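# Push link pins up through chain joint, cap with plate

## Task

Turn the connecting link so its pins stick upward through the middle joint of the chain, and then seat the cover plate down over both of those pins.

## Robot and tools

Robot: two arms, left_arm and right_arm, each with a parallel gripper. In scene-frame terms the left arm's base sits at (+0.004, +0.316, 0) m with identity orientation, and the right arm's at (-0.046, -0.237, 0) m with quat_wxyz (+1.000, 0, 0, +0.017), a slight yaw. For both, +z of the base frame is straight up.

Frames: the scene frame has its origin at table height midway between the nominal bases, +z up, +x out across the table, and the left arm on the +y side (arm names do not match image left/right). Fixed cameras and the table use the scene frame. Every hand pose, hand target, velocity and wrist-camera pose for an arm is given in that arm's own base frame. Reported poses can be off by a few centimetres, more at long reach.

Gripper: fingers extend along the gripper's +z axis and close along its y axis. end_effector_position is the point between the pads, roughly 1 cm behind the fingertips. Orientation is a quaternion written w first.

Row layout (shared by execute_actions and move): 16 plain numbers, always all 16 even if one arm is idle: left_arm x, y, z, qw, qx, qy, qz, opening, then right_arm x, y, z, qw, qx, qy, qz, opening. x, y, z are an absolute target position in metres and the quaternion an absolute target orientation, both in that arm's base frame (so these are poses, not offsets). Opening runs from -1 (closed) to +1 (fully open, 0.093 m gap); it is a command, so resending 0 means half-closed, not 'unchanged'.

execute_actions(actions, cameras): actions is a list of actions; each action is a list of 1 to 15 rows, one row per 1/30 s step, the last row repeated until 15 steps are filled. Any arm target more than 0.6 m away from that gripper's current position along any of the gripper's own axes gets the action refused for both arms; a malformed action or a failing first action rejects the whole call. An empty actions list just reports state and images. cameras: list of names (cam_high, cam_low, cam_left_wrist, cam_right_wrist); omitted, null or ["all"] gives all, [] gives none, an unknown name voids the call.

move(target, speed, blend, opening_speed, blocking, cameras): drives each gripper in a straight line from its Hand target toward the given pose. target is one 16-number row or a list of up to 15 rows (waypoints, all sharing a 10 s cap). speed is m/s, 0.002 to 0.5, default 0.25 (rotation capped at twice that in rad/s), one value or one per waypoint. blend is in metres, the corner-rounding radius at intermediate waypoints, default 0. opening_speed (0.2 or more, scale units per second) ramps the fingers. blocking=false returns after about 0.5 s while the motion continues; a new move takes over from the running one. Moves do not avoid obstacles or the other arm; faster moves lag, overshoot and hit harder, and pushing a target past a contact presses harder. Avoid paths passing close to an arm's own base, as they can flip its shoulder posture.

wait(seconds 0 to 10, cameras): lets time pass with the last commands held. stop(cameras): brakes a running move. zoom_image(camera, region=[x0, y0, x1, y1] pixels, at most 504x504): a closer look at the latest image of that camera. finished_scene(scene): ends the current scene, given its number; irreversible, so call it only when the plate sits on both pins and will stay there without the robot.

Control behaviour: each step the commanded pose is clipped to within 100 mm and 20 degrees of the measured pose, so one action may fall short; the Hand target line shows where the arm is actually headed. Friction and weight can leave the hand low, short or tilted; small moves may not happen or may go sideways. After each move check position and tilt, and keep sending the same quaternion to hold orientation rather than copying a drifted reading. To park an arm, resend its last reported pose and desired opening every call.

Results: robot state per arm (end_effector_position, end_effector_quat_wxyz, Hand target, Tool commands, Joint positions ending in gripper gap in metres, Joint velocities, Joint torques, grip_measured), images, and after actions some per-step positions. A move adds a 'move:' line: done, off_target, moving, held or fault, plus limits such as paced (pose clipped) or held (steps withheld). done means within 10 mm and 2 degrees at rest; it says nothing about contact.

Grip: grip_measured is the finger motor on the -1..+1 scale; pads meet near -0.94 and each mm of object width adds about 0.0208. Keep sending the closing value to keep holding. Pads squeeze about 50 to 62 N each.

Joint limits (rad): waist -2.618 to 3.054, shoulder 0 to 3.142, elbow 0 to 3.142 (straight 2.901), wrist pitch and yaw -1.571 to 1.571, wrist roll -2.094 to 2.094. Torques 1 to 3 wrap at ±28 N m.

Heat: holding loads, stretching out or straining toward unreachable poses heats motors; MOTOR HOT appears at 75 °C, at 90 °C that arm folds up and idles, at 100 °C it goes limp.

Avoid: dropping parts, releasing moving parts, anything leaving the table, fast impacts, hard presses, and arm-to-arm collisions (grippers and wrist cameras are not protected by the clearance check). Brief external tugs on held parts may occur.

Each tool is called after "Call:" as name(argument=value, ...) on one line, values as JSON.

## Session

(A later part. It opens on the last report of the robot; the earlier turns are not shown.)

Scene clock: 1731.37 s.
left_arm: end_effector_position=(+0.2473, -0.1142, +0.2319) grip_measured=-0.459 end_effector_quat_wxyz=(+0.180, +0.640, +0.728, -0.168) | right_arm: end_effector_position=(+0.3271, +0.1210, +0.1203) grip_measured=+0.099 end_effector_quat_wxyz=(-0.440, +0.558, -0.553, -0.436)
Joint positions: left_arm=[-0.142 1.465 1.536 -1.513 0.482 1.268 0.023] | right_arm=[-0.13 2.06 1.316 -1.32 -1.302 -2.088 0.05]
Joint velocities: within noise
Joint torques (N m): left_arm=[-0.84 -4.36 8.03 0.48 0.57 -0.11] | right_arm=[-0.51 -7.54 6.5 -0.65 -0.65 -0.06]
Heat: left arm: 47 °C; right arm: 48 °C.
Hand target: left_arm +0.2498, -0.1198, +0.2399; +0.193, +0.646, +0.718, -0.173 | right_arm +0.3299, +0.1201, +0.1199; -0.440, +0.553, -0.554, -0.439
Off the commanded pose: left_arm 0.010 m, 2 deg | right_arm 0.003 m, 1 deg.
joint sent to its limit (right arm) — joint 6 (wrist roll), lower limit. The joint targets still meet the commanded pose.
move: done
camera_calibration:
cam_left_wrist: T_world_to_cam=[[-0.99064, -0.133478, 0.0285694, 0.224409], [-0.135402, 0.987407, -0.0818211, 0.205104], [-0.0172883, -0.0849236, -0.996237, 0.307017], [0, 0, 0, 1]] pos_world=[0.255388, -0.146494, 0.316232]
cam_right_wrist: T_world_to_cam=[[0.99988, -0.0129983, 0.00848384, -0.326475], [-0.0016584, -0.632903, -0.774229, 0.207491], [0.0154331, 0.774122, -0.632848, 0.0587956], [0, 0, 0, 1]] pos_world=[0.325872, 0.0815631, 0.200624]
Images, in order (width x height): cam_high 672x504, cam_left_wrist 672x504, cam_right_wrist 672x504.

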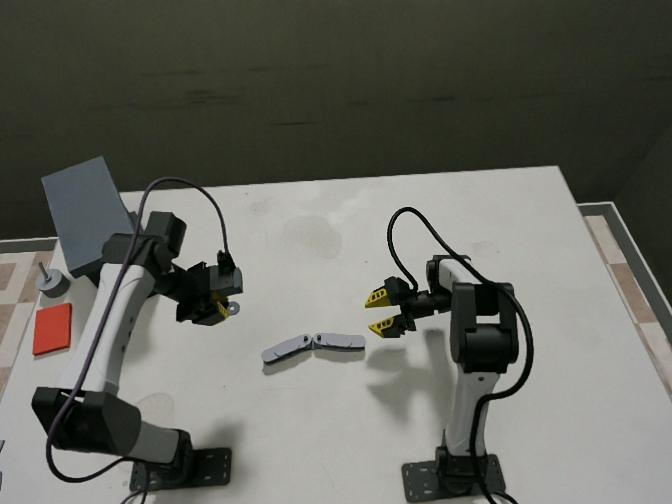

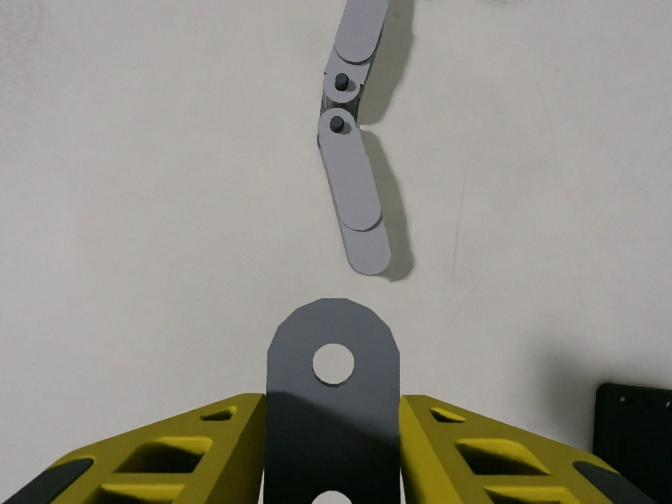

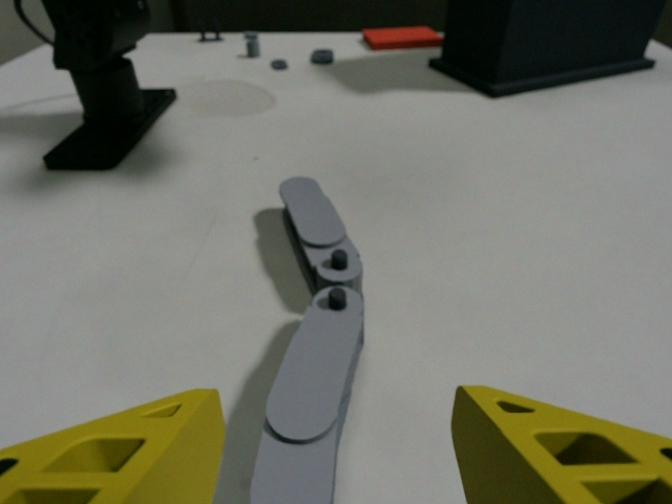

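Call:
move(target=[[0.256,-0.255,0.13,0.1944,0.6716,0.6894,-0.1894,-0.65,0.33,0.12,0.12,0.4402,-0.5534,0.5534,0.4402,0.1],[0.267,-0.288,0.075,0.1944,0.6716,0.6894,-0.1894,-0.65,0.33,0.12,0.12,0.4402,-0.5534,0.5534,0.4402,0.1]], speed=[0.15,0.06], blend=0.01, cameras=["cam_left_wrist","cam_right_wrist","cam_high"])

Call:
zoom_image(camera="cam_left_wrist", region=[240, 270, 430, 412])

Call:
zoom_image(camera="cam_right_wrist", region=[230, 170, 430, 320])

Scene clock: 1746.90 s.
left_arm: end_effector_position=(+0.2657, -0.2855, +0.0791) grip_measured=-0.459 end_effector_quat_wxyz=(+0.193, +0.672, +0.688, -0.193) | right_arm: end_effector_position=(+0.3271, +0.1210, +0.1203) grip_measured=+0.099 end_effector_quat_wxyz=(-0.440, +0.558, -0.553, -0.436)
Joint positions: left_arm=[-0.64 1.744 1.174 -0.643 0.431 0.829 0.023] | right_arm=[-0.13 2.06 1.316 -1.32 -1.303 -2.089 0.05]
Joint velocities: within noise
Joint torques (N m): left_arm=[-0.88 -7.53 5.38 1.17 0.2 -0.25] | right_arm=[-0.73 -7.5 6.46 -0.63 -0.69 -0.03]
Heat: left arm: 46 °C; right arm: 48 °C.
Hand target: left_arm +0.2669, -0.2879, +0.0751; +0.194, +0.672, +0.689, -0.190 | right_arm +0.3299, +0.1201, +0.1200; -0.440, +0.553, -0.554, -0.439
Off the commanded pose: left_arm 0.005 m, 0 deg | right_arm 0.003 m, 1 deg.
joint sent to its limit (right arm) — joint 6 (wrist roll), lower limit. The joint targets still meet the commanded pose.
move: done
camera_calibration:
cam_left_wrist: T_world_to_cam=[[-0.999352, -0.0289071, 0.0214532, 0.256854], [-0.0315734, 0.990117, -0.136647, 0.341689], [-0.0172911, -0.137236, -0.990387, 0.125117], [0, 0, 0, 1]] pos_world=[0.269639, -0.313716, 0.165094]
cam_right_wrist: T_world_to_cam=[[0.999875, -0.0130928, 0.00889396, -0.326543], [-0.00139544, -0.632645, -0.77444, 0.20745], [0.0157663, 0.774331, -0.632584, 0.0586533], [0, 0, 0, 1]] pos_world=[0.325866, 0.0815495, 0.200665]
Images, in order (width x height): cam_high 672x504, cam_left_wrist 672x504, cam_right_wrist 672x504.

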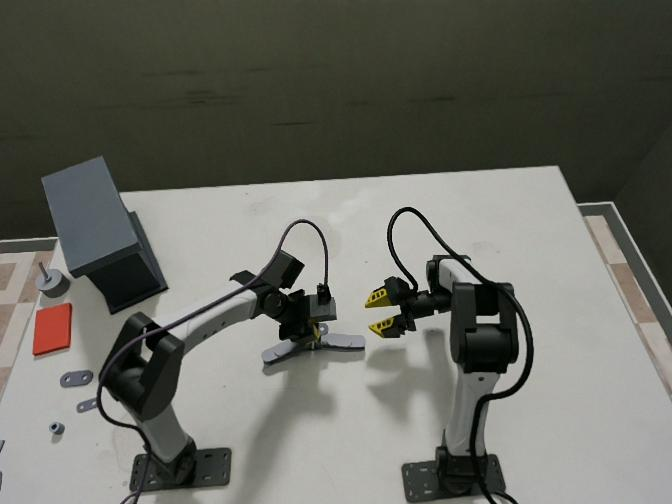

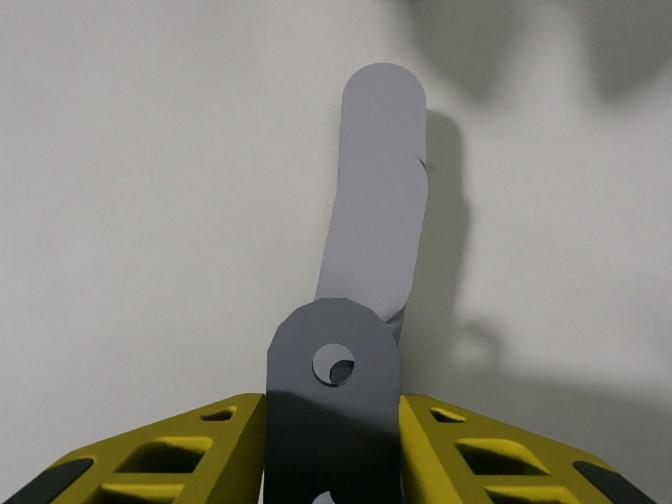

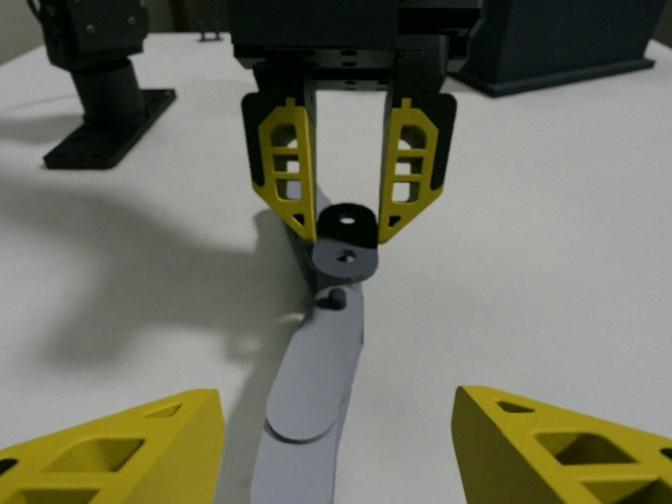

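Scaled by 2.653 from the camera's 672x504 image, which has a finer 960x720 frame.

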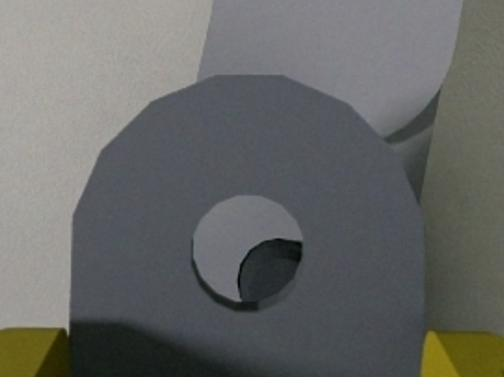

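Scaled by 2.520 from the camera's 672x504 image, which has a finer 960x720 frame.

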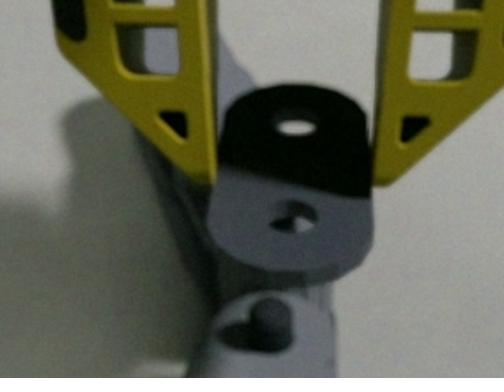

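Call:
move(target=[[0.25,-0.262,0.11,0.1944,0.6716,0.6894,-0.1894,-0.65,0.33,0.12,0.12,0.4402,-0.5534,0.5534,0.4402,0.1],[0.265,-0.282,0.066,0.1944,0.6716,0.6894,-0.1894,-0.65,0.33,0.12,0.12,0.4402,-0.5534,0.5534,0.4402,0.1]], speed=[0.08,0.05], cameras=["cam_left_wrist","cam_right_wrist"])

Call:
zoom_image(camera="cam_left_wrist", region=[240, 270, 430, 412])

Call:
zoom_image(camera="cam_right_wrist", region=[270, 190, 410, 295])

Scene clock: 1778.07 s.
left_arm: end_effector_position=(+0.2644, -0.2790, +0.0699) grip_measured=-0.459 end_effector_quat_wxyz=(+0.193, +0.672, +0.689, -0.191) | right_arm: end_effector_position=(+0.3271, +0.1210, +0.1203) grip_measured=+0.099 end_effector_quat_wxyz=(-0.440, +0.558, -0.553, -0.436)
Joint positions: left_arm=[-0.628 1.738 1.13 -0.609 0.43 0.838 0.023] | right_arm=[-0.13 2.06 1.316 -1.32 -1.303 -2.089 0.05]
Joint velocities: within noise
Joint torques (N m): left_arm=[-0.92 -7.38 5.3 1.2 0.23 -0.26] | right_arm=[-0.53 -7.51 6.37 -0.63 -0.72 -0.05]
Heat: left arm: 48 °C; right arm: 48 °C.
Hand target: left_arm +0.2649, -0.2819, +0.0661; +0.194, +0.672, +0.689, -0.189 | right_arm +0.3299, +0.1201, +0.1200; -0.440, +0.553, -0.554, -0.439
Off the commanded pose: left_arm 0.005 m, 0 deg | right_arm 0.003 m, 1 deg.
joint sent to its limit (right arm) — joint 6 (wrist roll), lower limit. The joint targets still meet the commanded pose.
move: done
camera_calibration:
cam_left_wrist: T_world_to_cam=[[-0.999269, -0.0327404, 0.0197414, 0.254965], [-0.035094, 0.990375, -0.133886, 0.334834], [-0.0151679, -0.134481, -0.9908, 0.117161], [0, 0, 0, 1]] pos_world=[0.268307, -0.307508, 0.155879]
cam_right_wrist: T_world_to_cam=[[0.999875, -0.0130928, 0.00889396, -0.326543], [-0.00139544, -0.632645, -0.77444, 0.20745], [0.0157663, 0.774331, -0.632584, 0.0586533], [0, 0, 0, 1]] pos_world=[0.325866, 0.0815495, 0.200665]
Images, in order (width x height): cam_left_wrist 672x504, cam_right_wrist 672x504.

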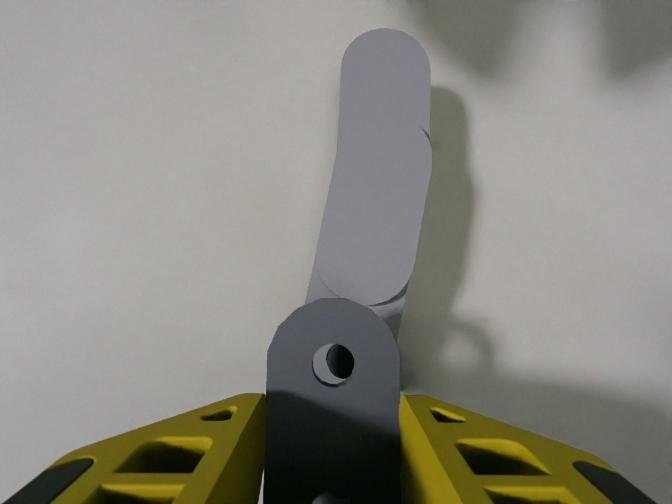

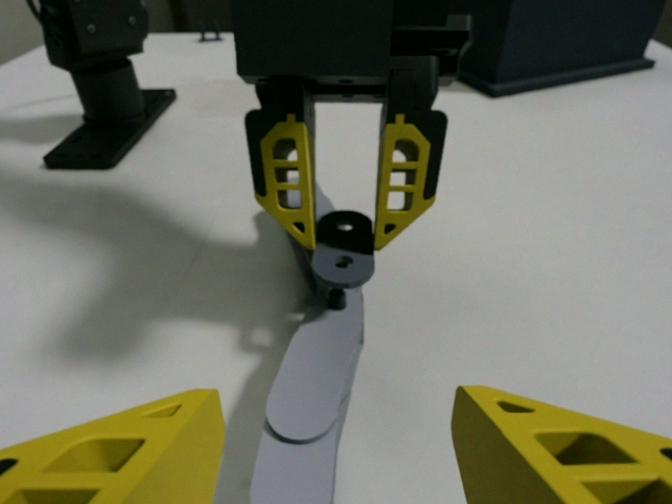

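Scaled by 2.653 from the camera's 672x504 image, which has a finer 960x720 frame.

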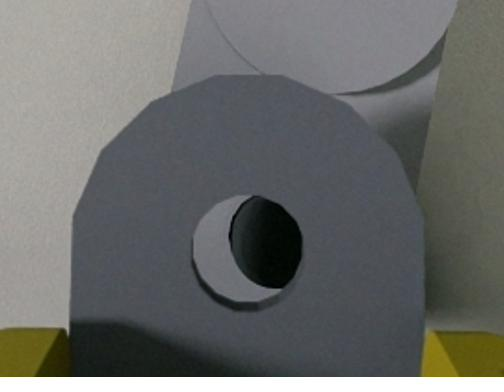

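Scaled by 3.600 from the camera's 672x504 image, which has a finer 960x720 frame.

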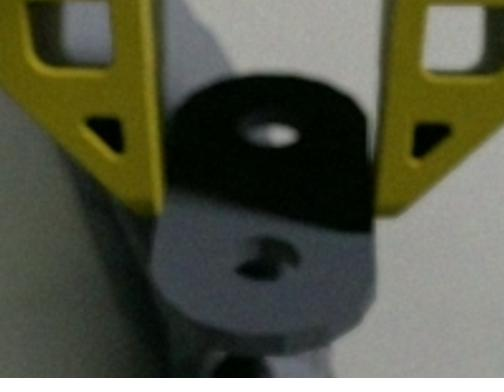

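Call:
move(target=[[0.25,-0.262,0.09,0.1944,0.6716,0.6894,-0.1894,-0.65,0.33,0.12,0.12,0.4402,-0.5534,0.5534,0.4402,0.1],[0.2622,-0.2797,0.053,0.1944,0.6716,0.6894,-0.1894,-0.65,0.33,0.12,0.12,0.4402,-0.5534,0.5534,0.4402,0.1]], speed=[0.08,0.05], cameras=["cam_left_wrist","cam_right_wrist"])

Call:
zoom_image(camera="cam_left_wrist", region=[240, 270, 430, 412])

Call:
zoom_image(camera="cam_right_wrist", region=[270, 200, 410, 305])

Scene clock: 1800.67 s.
left_arm: end_effector_position=(+0.2627, -0.2760, +0.0569) grip_measured=-0.459 end_effector_quat_wxyz=(+0.193, +0.671, +0.690, -0.191) | right_arm: end_effector_position=(+0.3271, +0.1210, +0.1203) grip_measured=+0.099 end_effector_quat_wxyz=(-0.440, +0.558, -0.553, -0.436)
Joint positions: left_arm=[-0.625 1.746 1.083 -0.554 0.43 0.84 0.023] | right_arm=[-0.13 2.06 1.316 -1.32 -1.303 -2.089 0.05]
Joint velocities: within noise
Joint torques (N m): left_arm=[-1.28 -7.32 5.2 1.18 0.24 -0.27] | right_arm=[-0.51 -7.46 6.22 -0.63 -0.66 -0.09]
Heat: left arm: 48 °C; right arm: 48 °C.
Hand target: left_arm +0.2621, -0.2796, +0.0531; +0.194, +0.672, +0.689, -0.190 | right_arm +0.3299, +0.1201, +0.1200; -0.440, +0.553, -0.554, -0.439
Off the commanded pose: left_arm 0.005 m, 0 deg | right_arm 0.003 m, 1 deg.
joint sent to its limit (right arm) — joint 6 (wrist roll), lower limit. The joint targets still meet the commanded pose.
move: done
camera_calibration:
cam_left_wrist: T_world_to_cam=[[-0.999199, -0.0352524, 0.0189444, 0.252946], [-0.0374766, 0.990286, -0.133899, 0.330653], [-0.0140401, -0.134502, -0.990814, 0.104337], [0, 0, 0, 1]] pos_world=[0.2666, -0.30449, 0.142861]
cam_right_wrist: T_world_to_cam=[[0.999875, -0.0130928, 0.00889396, -0.326543], [-0.00139544, -0.632645, -0.77444, 0.20745], [0.0157663, 0.774331, -0.632584, 0.0586533], [0, 0, 0, 1]] pos_world=[0.325866, 0.0815495, 0.200665]
Images, in order (width x height): cam_left_wrist 672x504, cam_right_wrist 672x504.

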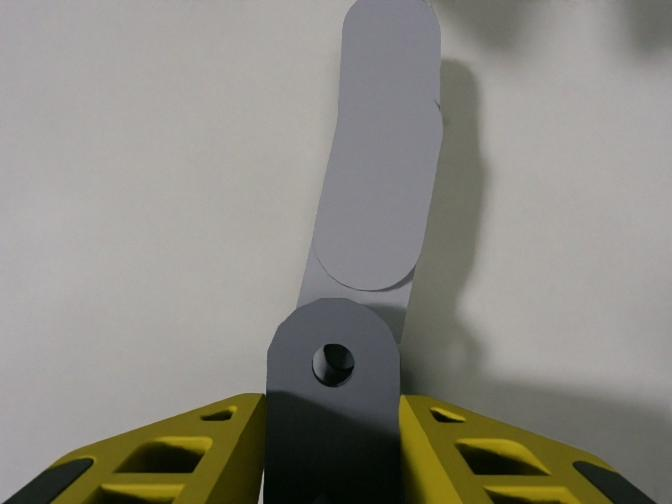

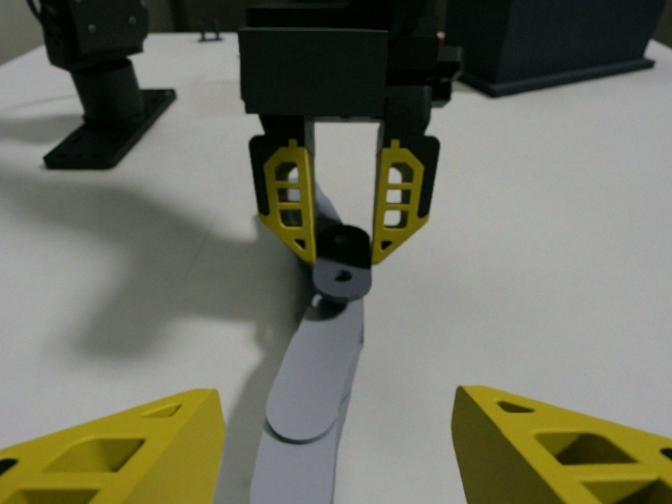

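Scaled by 2.653 from the camera's 672x504 image, which has a finer 960x720 frame.

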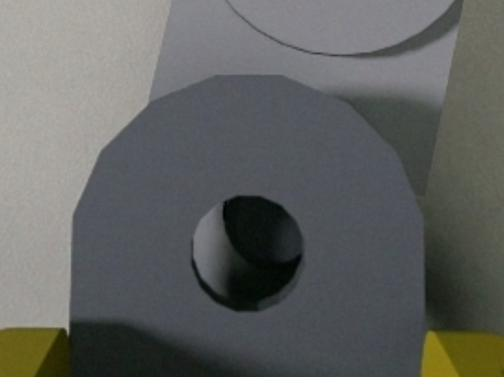

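Scaled by 3.600 from the camera's 672x504 image, which has a finer 960x720 frame.

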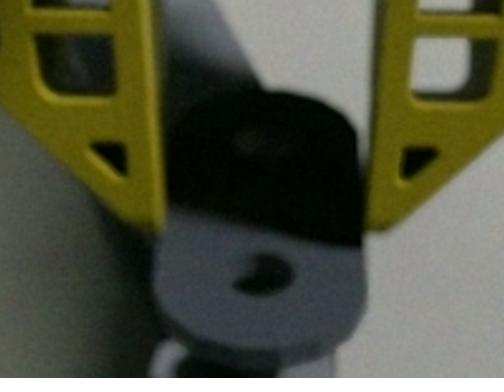

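Call:
move(target=[[0.248,-0.264,0.08,0.1944,0.6716,0.6894,-0.1894,-0.65,0.33,0.12,0.12,0.4402,-0.5534,0.5534,0.4402,0.1],[0.2585,-0.2808,0.047,0.1944,0.6716,0.6894,-0.1894,-0.65,0.33,0.12,0.12,0.4402,-0.5534,0.5534,0.4402,0.1]], speed=[0.08,0.05], cameras=["cam_left_wrist","cam_right_wrist"])

Call:
zoom_image(camera="cam_left_wrist", region=[240, 270, 430, 412])

Call:
zoom_image(camera="cam_right_wrist", region=[270, 210, 410, 315])

Scene clock: 1817.33 s.
left_arm: end_effector_position=(+0.2590, -0.2791, +0.0526) grip_measured=-0.459 end_effector_quat_wxyz=(+0.195, +0.672, +0.688, -0.192) | right_arm: end_effector_position=(+0.3271, +0.1210, +0.1203) grip_measured=+0.099 end_effector_quat_wxyz=(-0.440, +0.558, -0.553, -0.436)
Joint positions: left_arm=[-0.637 1.746 1.062 -0.524 0.43 0.831 0.023] | right_arm=[-0.13 2.06 1.316 -1.32 -1.303 -2.089 0.05]
Joint velocities: within noise
Joint torques (N m): left_arm=[-0.96 -7.24 4.85 1.17 0.2 -0.29] | right_arm=[-0.66 -7.3 6.54 -0.56 -0.69 -0.06]
Heat: left arm: 47 °C; right arm: 47 °C.
Hand target: left_arm +0.2583, -0.2807, +0.0471; +0.194, +0.672, +0.689, -0.190 | right_arm +0.3299, +0.1201, +0.1200; -0.440, +0.553, -0.554, -0.439
Off the commanded pose: left_arm 0.006 m, 0 deg | right_arm 0.003 m, 1 deg.
joint sent to its limit (right arm) — joint 6 (wrist roll), lower limit. The joint targets still meet the commanded pose.
move: done
camera_calibration:
cam_left_wrist: T_world_to_cam=[[-0.999405, -0.0300464, 0.0169358, 0.25078], [-0.0321119, 0.989776, -0.13897, 0.331729], [-0.0125871, -0.139431, -0.990152, 0.0977766], [0, 0, 0, 1]] pos_world=[0.262514, -0.307169, 0.138667]
cam_right_wrist: T_world_to_cam=[[0.999875, -0.0130928, 0.00889396, -0.326543], [-0.00139544, -0.632645, -0.77444, 0.20745], [0.0157663, 0.774331, -0.632584, 0.0586533], [0, 0, 0, 1]] pos_world=[0.325866, 0.0815495, 0.200665]
Images, in order (width x height): cam_left_wrist 672x504, cam_right_wrist 672x504.

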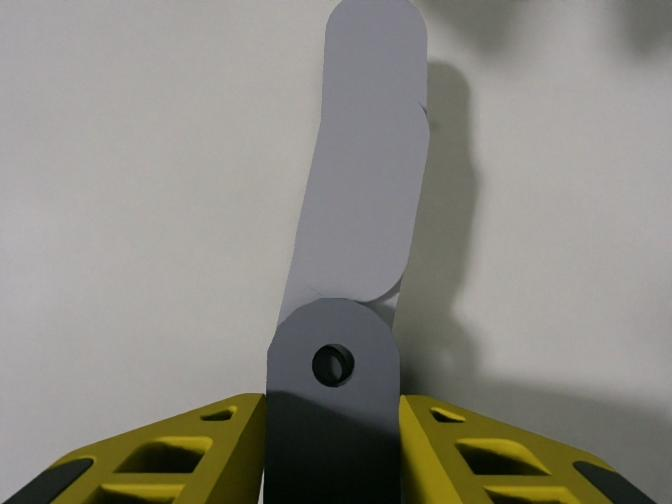

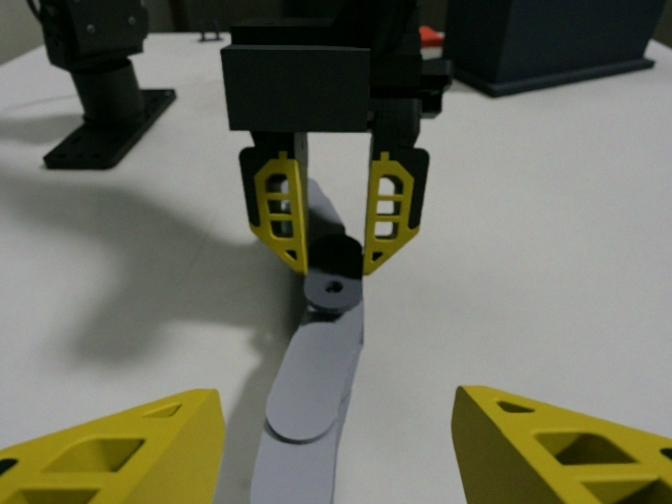

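Scaled by 2.653 from the camera's 672x504 image, which has a finer 960x720 frame.

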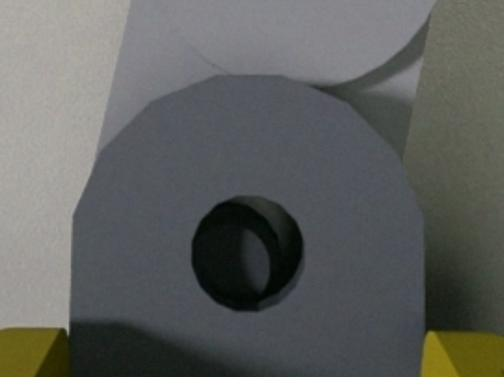

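Scaled by 3.600 from the camera's 672x504 image, which has a finer 960x720 frame.

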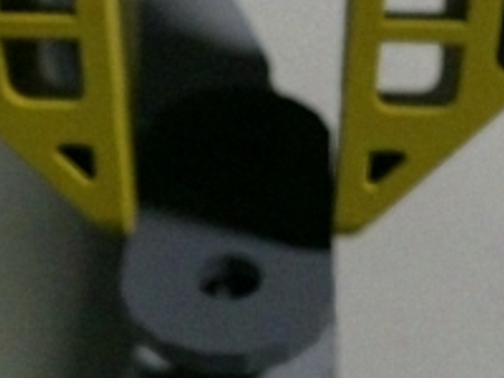

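Call:
zoom_image(camera="cam_left_wrist", region=[305, 338, 361, 394])

Call:
zoom_image(camera="cam_right_wrist", region=[300, 260, 370, 320])

Scaled by 9.000 from the camera's 672x504 image, which has a finer 960x720 frame.

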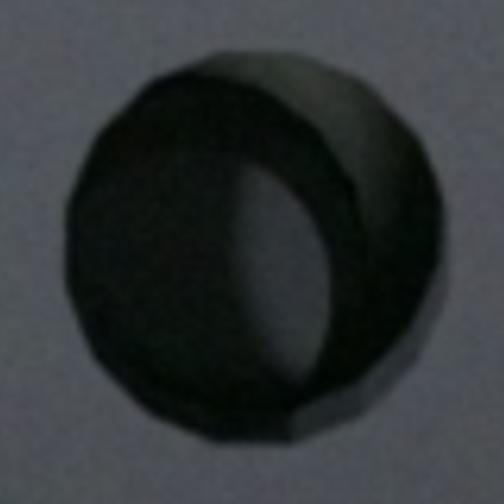

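Scaled by 7.200 from the camera's 672x504 image, which has a finer 960x720 frame.

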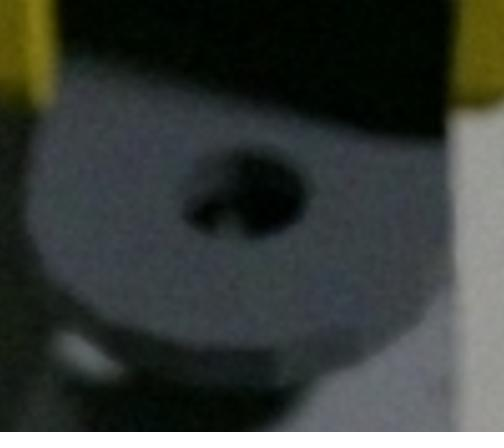

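Call:
move(target=[[0.248,-0.264,0.08,0.1944,0.6716,0.6894,-0.1894,-0.65,0.33,0.12,0.12,0.4402,-0.5534,0.5534,0.4402,0.1],[0.2597,-0.2801,0.043,0.1944,0.6716,0.6894,-0.1894,-0.65,0.33,0.12,0.12,0.4402,-0.5534,0.5534,0.4402,0.1]], speed=[0.08,0.05], cameras=["cam_left_wrist","cam_right_wrist"])

Call:
zoom_image(camera="cam_left_wrist", region=[305, 338, 361, 394])

Call:
zoom_image(camera="cam_right_wrist", region=[270, 210, 410, 315])

Scene clock: 1846.07 s.
left_arm: end_effector_position=(+0.2601, -0.2775, +0.0477) grip_measured=-0.459 end_effector_quat_wxyz=(+0.194, +0.671, +0.689, -0.191) | right_arm: end_effector_position=(+0.3271, +0.1210, +0.1203) grip_measured=+0.099 end_effector_quat_wxyz=(-0.440, +0.558, -0.553, -0.436)
Joint positions: left_arm=[-0.632 1.755 1.052 -0.509 0.43 0.833 0.023] | right_arm=[-0.13 2.06 1.316 -1.32 -1.303 -2.089 0.05]
Joint velocities: within noise
Joint torques (N m): left_arm=[-1.05 -7.21 5.07 1.2 0.22 -0.26] | right_arm=[-0.39 -7.62 6.45 -0.64 -0.69 0]
Heat: left arm: 46 °C; right arm: 47 °C.
Hand target: left_arm +0.2596, -0.2799, +0.0430; +0.194, +0.672, +0.689, -0.189 | right_arm +0.3299, +0.1201, +0.1200; -0.440, +0.553, -0.554, -0.439
Off the commanded pose: left_arm 0.005 m, 0 deg | right_arm 0.003 m, 1 deg.
joint sent to its limit (right arm) — joint 6 (wrist roll), lower limit. The joint targets still meet the commanded pose.
move: done
camera_calibration:
cam_left_wrist: T_world_to_cam=[[-0.999273, -0.0335525, 0.0181106, 0.250949], [-0.0357194, 0.98995, -0.136832, 0.33043], [-0.0133375, -0.137379, -0.990429, 0.0939987], [0, 0, 0, 1]] pos_world=[0.263823, -0.305776, 0.133767]
cam_right_wrist: T_world_to_cam=[[0.999875, -0.0130928, 0.00889396, -0.326543], [-0.00139544, -0.632645, -0.77444, 0.20745], [0.0157663, 0.774331, -0.632584, 0.0586533], [0, 0, 0, 1]] pos_world=[0.325866, 0.0815495, 0.200665]
Images, in order (width x height): cam_left_wrist 672x504, cam_right_wrist 672x504.

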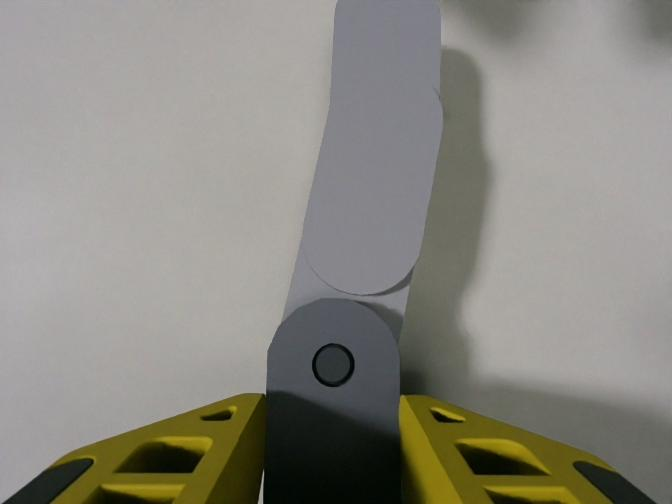

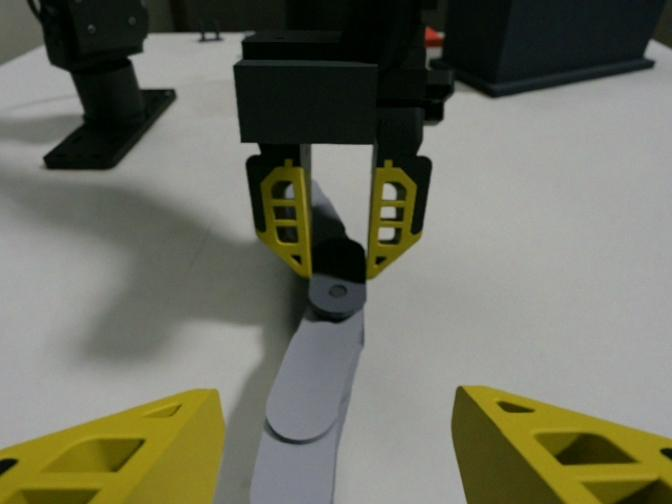

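Scaled by 9.000 from the camera's 672x504 image, which has a finer 960x720 frame.

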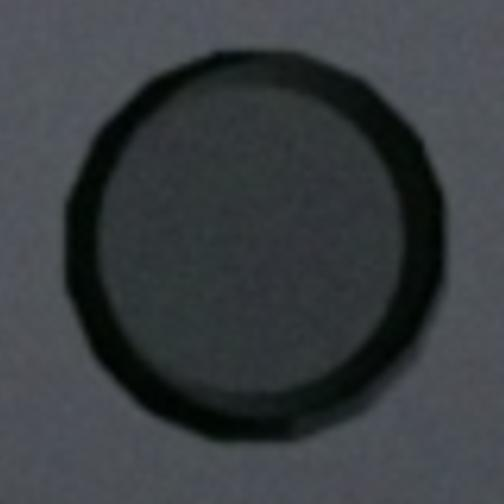

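Scaled by 3.600 from the camera's 672x504 image, which has a finer 960x720 frame.

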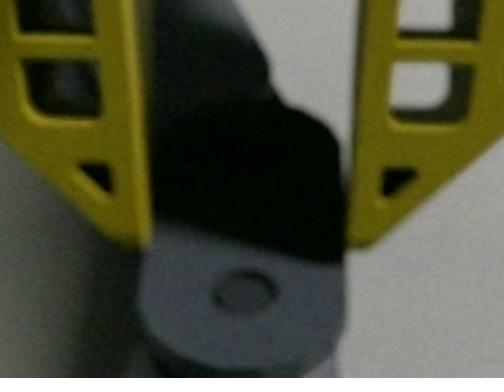

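Call:
move(target=[[0.248,-0.264,0.08,0.1944,0.6716,0.6894,-0.1894,-0.65,0.33,0.12,0.12,0.4402,-0.5534,0.5534,0.4402,0.1],[0.2597,-0.2793,0.041,0.1944,0.6716,0.6894,-0.1894,-0.65,0.33,0.12,0.12,0.4402,-0.5534,0.5534,0.4402,0.1]], speed=[0.08,0.05], cameras=["cam_left_wrist","cam_right_wrist"])

Call:
zoom_image(camera="cam_left_wrist", region=[305, 338, 361, 394])

Call:
zoom_image(camera="cam_left_wrist", region=[290, 440, 374, 503])

Call:
zoom_image(camera="cam_right_wrist", region=[270, 210, 410, 315])

Scene clock: 1869.30 s.
left_arm: end_effector_position=(+0.2612, -0.2784, +0.0511) grip_measured=-0.459 end_effector_quat_wxyz=(+0.202, +0.672, +0.687, -0.191) | right_arm: end_effector_position=(+0.3271, +0.1210, +0.1203) grip_measured=+0.099 end_effector_quat_wxyz=(-0.440, +0.558, -0.553, -0.436)
Joint positions: left_arm=[-0.632 1.745 1.049 -0.5 0.431 0.833 0.023] | right_arm=[-0.13 2.06 1.316 -1.32 -1.303 -2.089 0.05]
Joint velocities: within noise
Joint torques (N m): left_arm=[-0.88 -6 4.81 1.24 0.21 -0.25] | right_arm=[-0.69 -7.65 6.52 -0.62 -0.65 -0.07]
Heat: left arm: 47 °C; right arm: 47 °C.
Hand target: left_arm +0.2595, -0.2791, +0.0412; +0.194, +0.672, +0.689, -0.189 | right_arm +0.3299, +0.1201, +0.1200; -0.440, +0.553, -0.554, -0.439
Off the commanded pose: left_arm 0.010 m, 1 deg | right_arm 0.003 m, 1 deg.
joint sent to its limit (right arm) — joint 6 (wrist roll), lower limit. The joint targets still meet the commanded pose.
move: done
camera_calibration:
cam_left_wrist: T_world_to_cam=[[-0.999443, -0.0327564, 0.00636167, 0.252855], [-0.0333359, 0.988573, -0.147008, 0.3313], [-0.00147352, -0.147138, -0.989115, 0.0913154], [0, 0, 0, 1]] pos_world=[0.263893, -0.305795, 0.137417]
cam_right_wrist: T_world_to_cam=[[0.999875, -0.0130928, 0.00889396, -0.326543], [-0.00139544, -0.632645, -0.77444, 0.20745], [0.0157663, 0.774331, -0.632584, 0.0586533], [0, 0, 0, 1]] pos_world=[0.325866, 0.0815495, 0.200665]
Images, in order (width x height): cam_left_wrist 672x504, cam_right_wrist 672x504.

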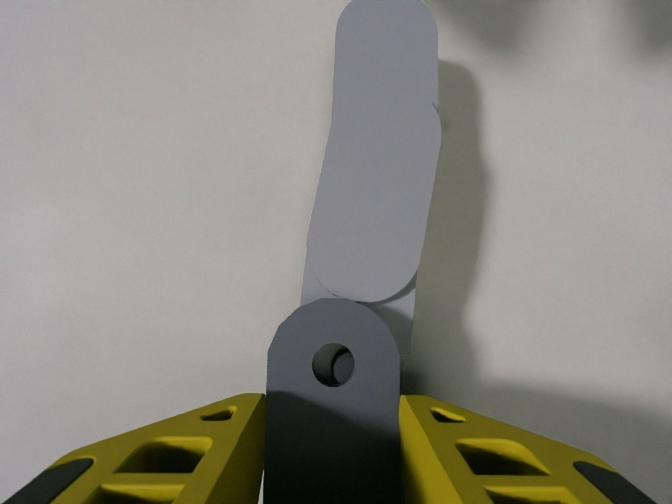

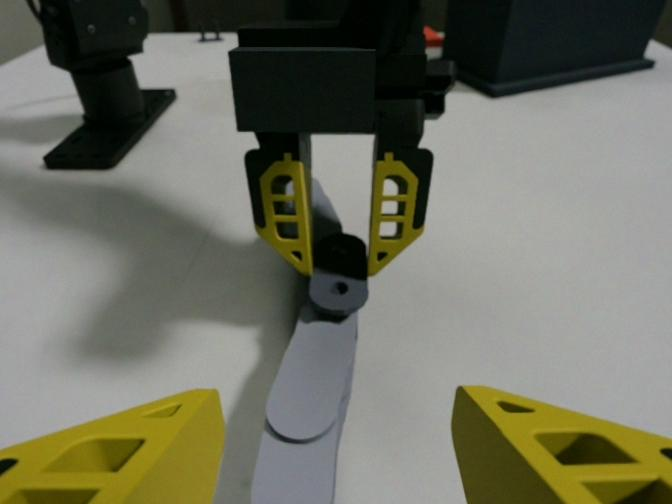

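Scaled by 9.000 from the camera's 672x504 image, which has a finer 960x720 frame.

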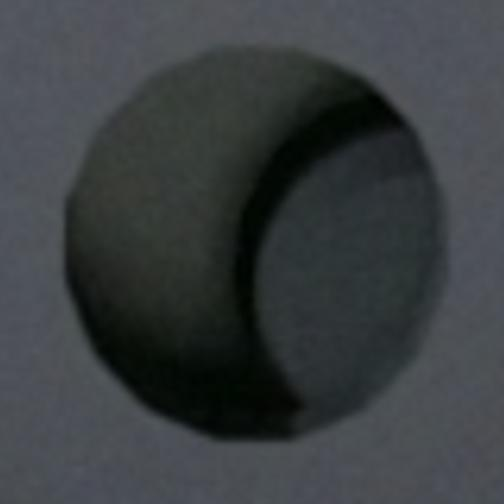

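Scaled by 6.000 from the camera's 672x504 image, which has a finer 960x720 frame.

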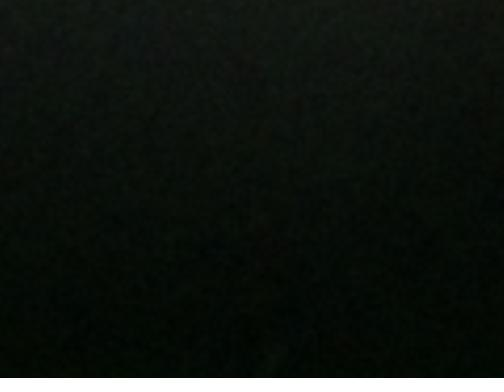

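Scaled by 3.600 from the camera's 672x504 image, which has a finer 960x720 frame.

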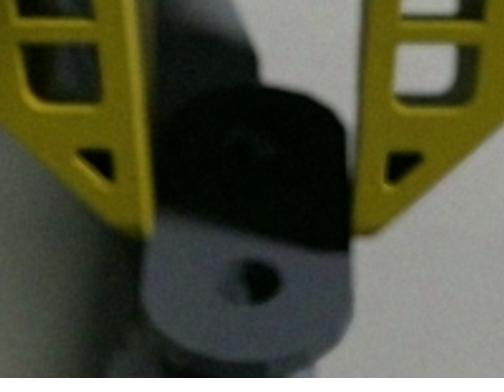

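Call:
move(target=[[0.2597,-0.2793,0.085,0.1944,0.6716,0.6894,-0.1894,-0.65,0.33,0.12,0.12,0.4402,-0.5534,0.5534,0.4402,0.1]], speed=[0.08], cameras=["cam_left_wrist","cam_right_wrist"])

Call:
zoom_image(camera="cam_left_wrist", region=[305, 338, 361, 394])

Call:
zoom_image(camera="cam_right_wrist", region=[270, 210, 410, 315])

Scene clock: 1882.43 s.
left_arm: end_effector_position=(+0.2520, -0.2717, +0.0618) grip_measured=-0.459 end_effector_quat_wxyz=(+0.163, +0.670, +0.697, -0.196) | right_arm: end_effector_position=(+0.3271, +0.1210, +0.1203) grip_measured=+0.099 end_effector_quat_wxyz=(-0.440, +0.558, -0.553, -0.436)
Joint positions: left_arm=[-0.632 1.74 1.115 -0.652 0.431 0.833 0.023] | right_arm=[-0.13 2.06 1.316 -1.32 -1.303 -2.089 0.05]
Joint velocities: within noise
Joint torques (N m): left_arm=[-0.91 -12.34 8.29 0.81 0.23 -0.26] | right_arm=[-0.68 -7.5 6.48 -0.58 -0.68 -0.05]
Heat: left arm: 46 °C; right arm: 47 °C.
Hand target: left_arm +0.2592, -0.2790, +0.0850; +0.195, +0.671, +0.689, -0.190 | right_arm +0.3299, +0.1201, +0.1200; -0.440, +0.553, -0.554, -0.439
Off the commanded pose: left_arm 0.026 m, 4 deg | right_arm 0.003 m, 1 deg.
joint sent to its limit (right arm) — joint 6 (wrist roll), lower limit. The joint targets still meet the commanded pose.
move: off_target (left_arm)
camera_calibration:
cam_left_wrist: T_world_to_cam=[[-0.996974, -0.0345638, 0.0696295, 0.23879], [-0.041278, 0.994387, -0.0974205, 0.326425], [-0.0658714, -0.0999998, -0.992805, 0.132135], [0, 0, 0, 1]] pos_world=[0.260246, -0.303126, 0.146358]
cam_right_wrist: T_world_to_cam=[[0.999875, -0.0130928, 0.00889396, -0.326543], [-0.00139544, -0.632645, -0.77444, 0.20745], [0.0157663, 0.774331, -0.632584, 0.0586533], [0, 0, 0, 1]] pos_world=[0.325866, 0.0815495, 0.200665]
Images, in order (width x height): cam_left_wrist 672x504, cam_right_wrist 672x504.

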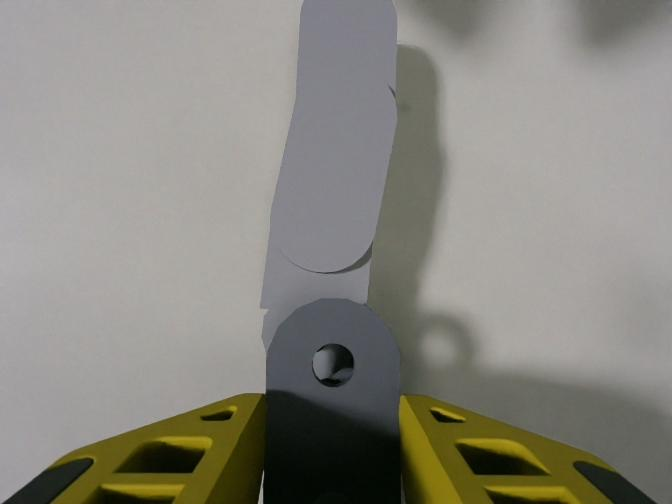

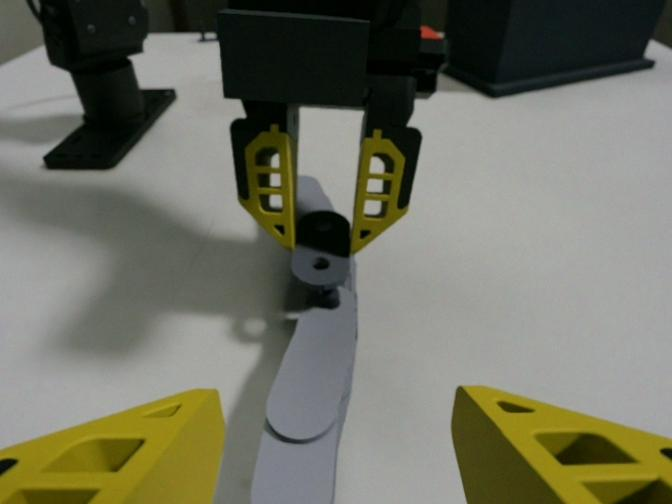

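Scaled by 9.000 from the camera's 672x504 image, which has a finer 960x720 frame.

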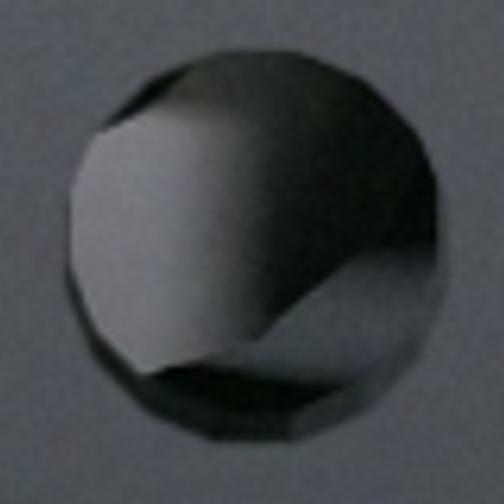

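Scaled by 3.600 from the camera's 672x504 image, which has a finer 960x720 frame.

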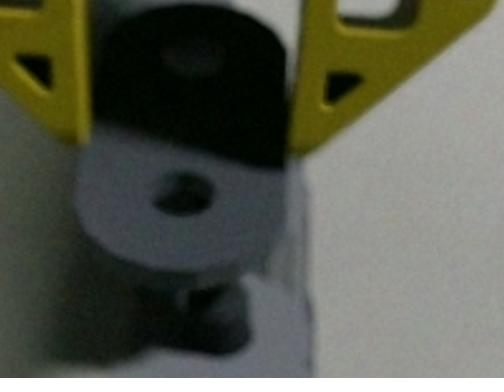

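Call:
move(target=[[0.25,-0.25,0.16,0.183,0.683,0.683,-0.183,-0.65,0.33,0.12,0.12,0.4402,-0.5534,0.5534,0.4402,0.1],[0.25,-0.14,0.22,0.183,0.683,0.683,-0.183,-0.65,0.33,0.12,0.12,0.4402,-0.5534,0.5534,0.4402,0.1]], speed=[0.12,0.2], blend=0.02)

Call:
zoom_image(camera="cam_left_wrist", region=[270, 20, 430, 140])

Call:
zoom_image(camera="cam_right_wrist", region=[240, 200, 400, 320])

Scene clock: 1894.27 s.
left_arm: end_effector_position=(+0.2478, -0.1378, +0.2053) grip_measured=-0.459 end_effector_quat_wxyz=(+0.159, +0.680, +0.691, -0.185) | right_arm: end_effector_position=(+0.3271, +0.1210, +0.1203) grip_measured=+0.099 end_effector_quat_wxyz=(-0.440, +0.558, -0.553, -0.436)
Joint positions: left_arm=[-0.226 1.519 1.479 -1.446 0.486 1.308 0.023] | right_arm=[-0.13 2.06 1.316 -1.32 -1.303 -2.089 0.05]
Joint velocities: within noise
Joint torques (N m): left_arm=[0.51 -7.54 8.2 0.37 0.59 -0.08] | right_arm=[-0.65 -7.25 6.38 -0.54 -0.72 -0.07]
Heat: left arm: 48 °C; right arm: 47 °C.
Hand target: left_arm +0.2497, -0.1399, +0.2198; +0.183, +0.683, +0.683, -0.183 | right_arm +0.3299, +0.1201, +0.1200; -0.440, +0.553, -0.554, -0.439
Off the commanded pose: left_arm 0.015 m, 3 deg | right_arm 0.003 m, 1 deg.
joint sent to its limit (right arm) — joint 6 (wrist roll), lower limit. The joint targets still meet the commanded pose.
move: off_target (left_arm)
camera_calibration:
cam_left_wrist: T_world_to_cam=[[-0.998473, -0.0141555, 0.0534027, 0.235743], [-0.0181767, 0.996974, -0.0755814, 0.197265], [-0.0521712, -0.0764367, -0.995709, 0.288235], [0, 0, 0, 1]] pos_world=[0.254006, -0.171299, 0.289319]
cam_right_wrist: T_world_to_cam=[[0.999875, -0.0130928, 0.00889396, -0.326543], [-0.00139544, -0.632645, -0.77444, 0.20745], [0.0157663, 0.774331, -0.632584, 0.0586533], [0, 0, 0, 1]] pos_world=[0.325866, 0.0815495, 0.200665]

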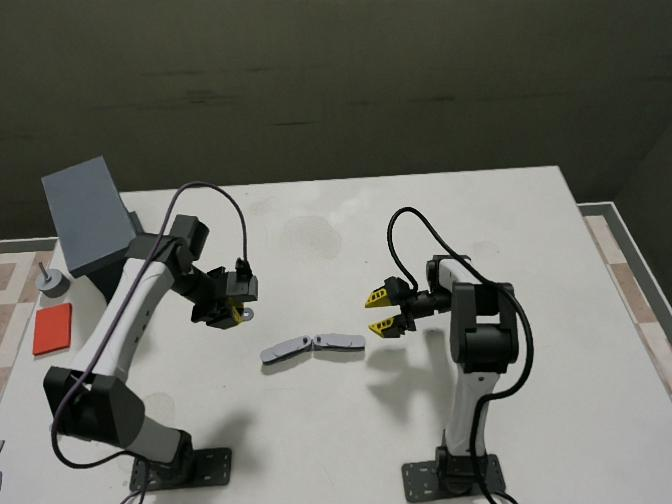

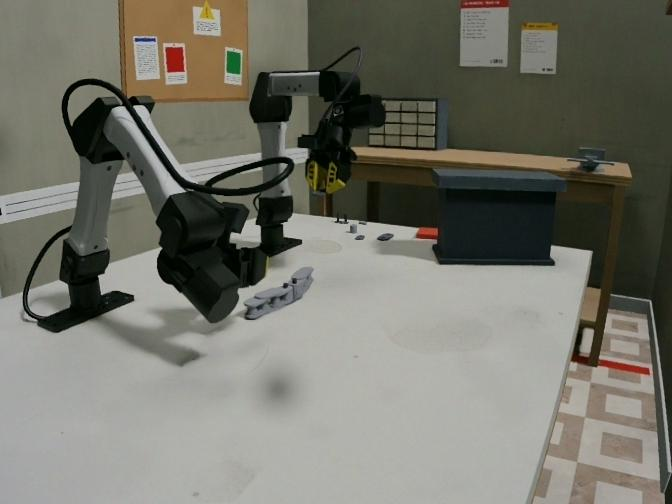

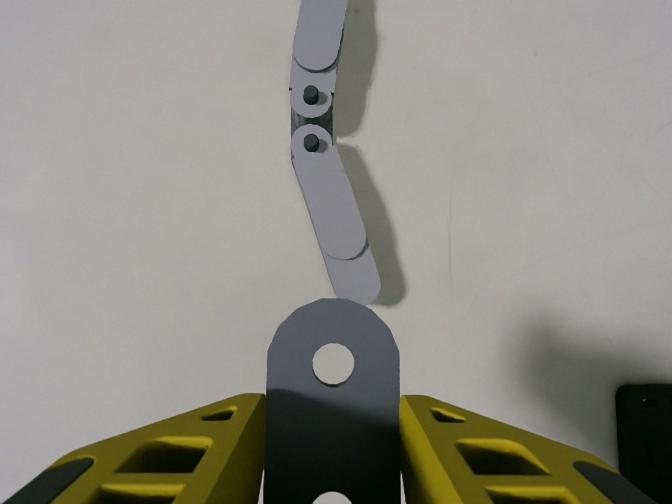

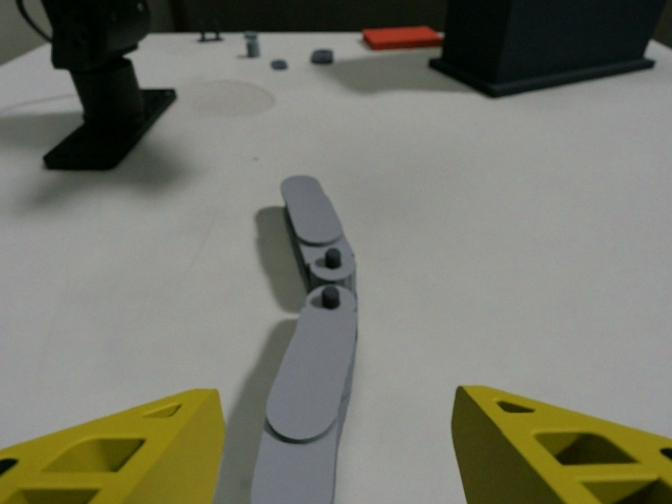

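Scaled by 3.150 from the camera's 672x504 image, which has a finer 960x720 frame.

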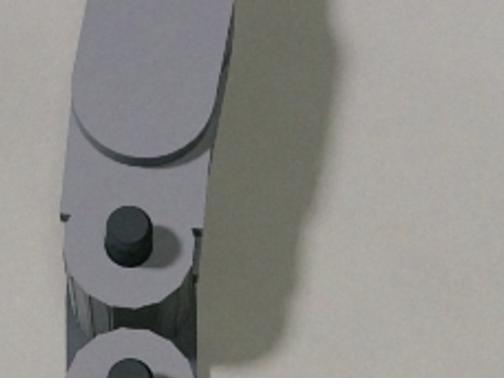

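Scaled by 3.150 from the camera's 672x504 image, which has a finer 960x720 frame.

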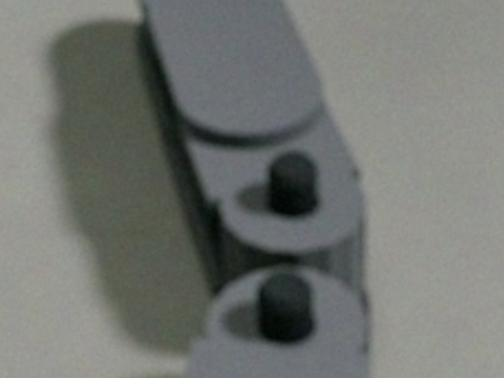

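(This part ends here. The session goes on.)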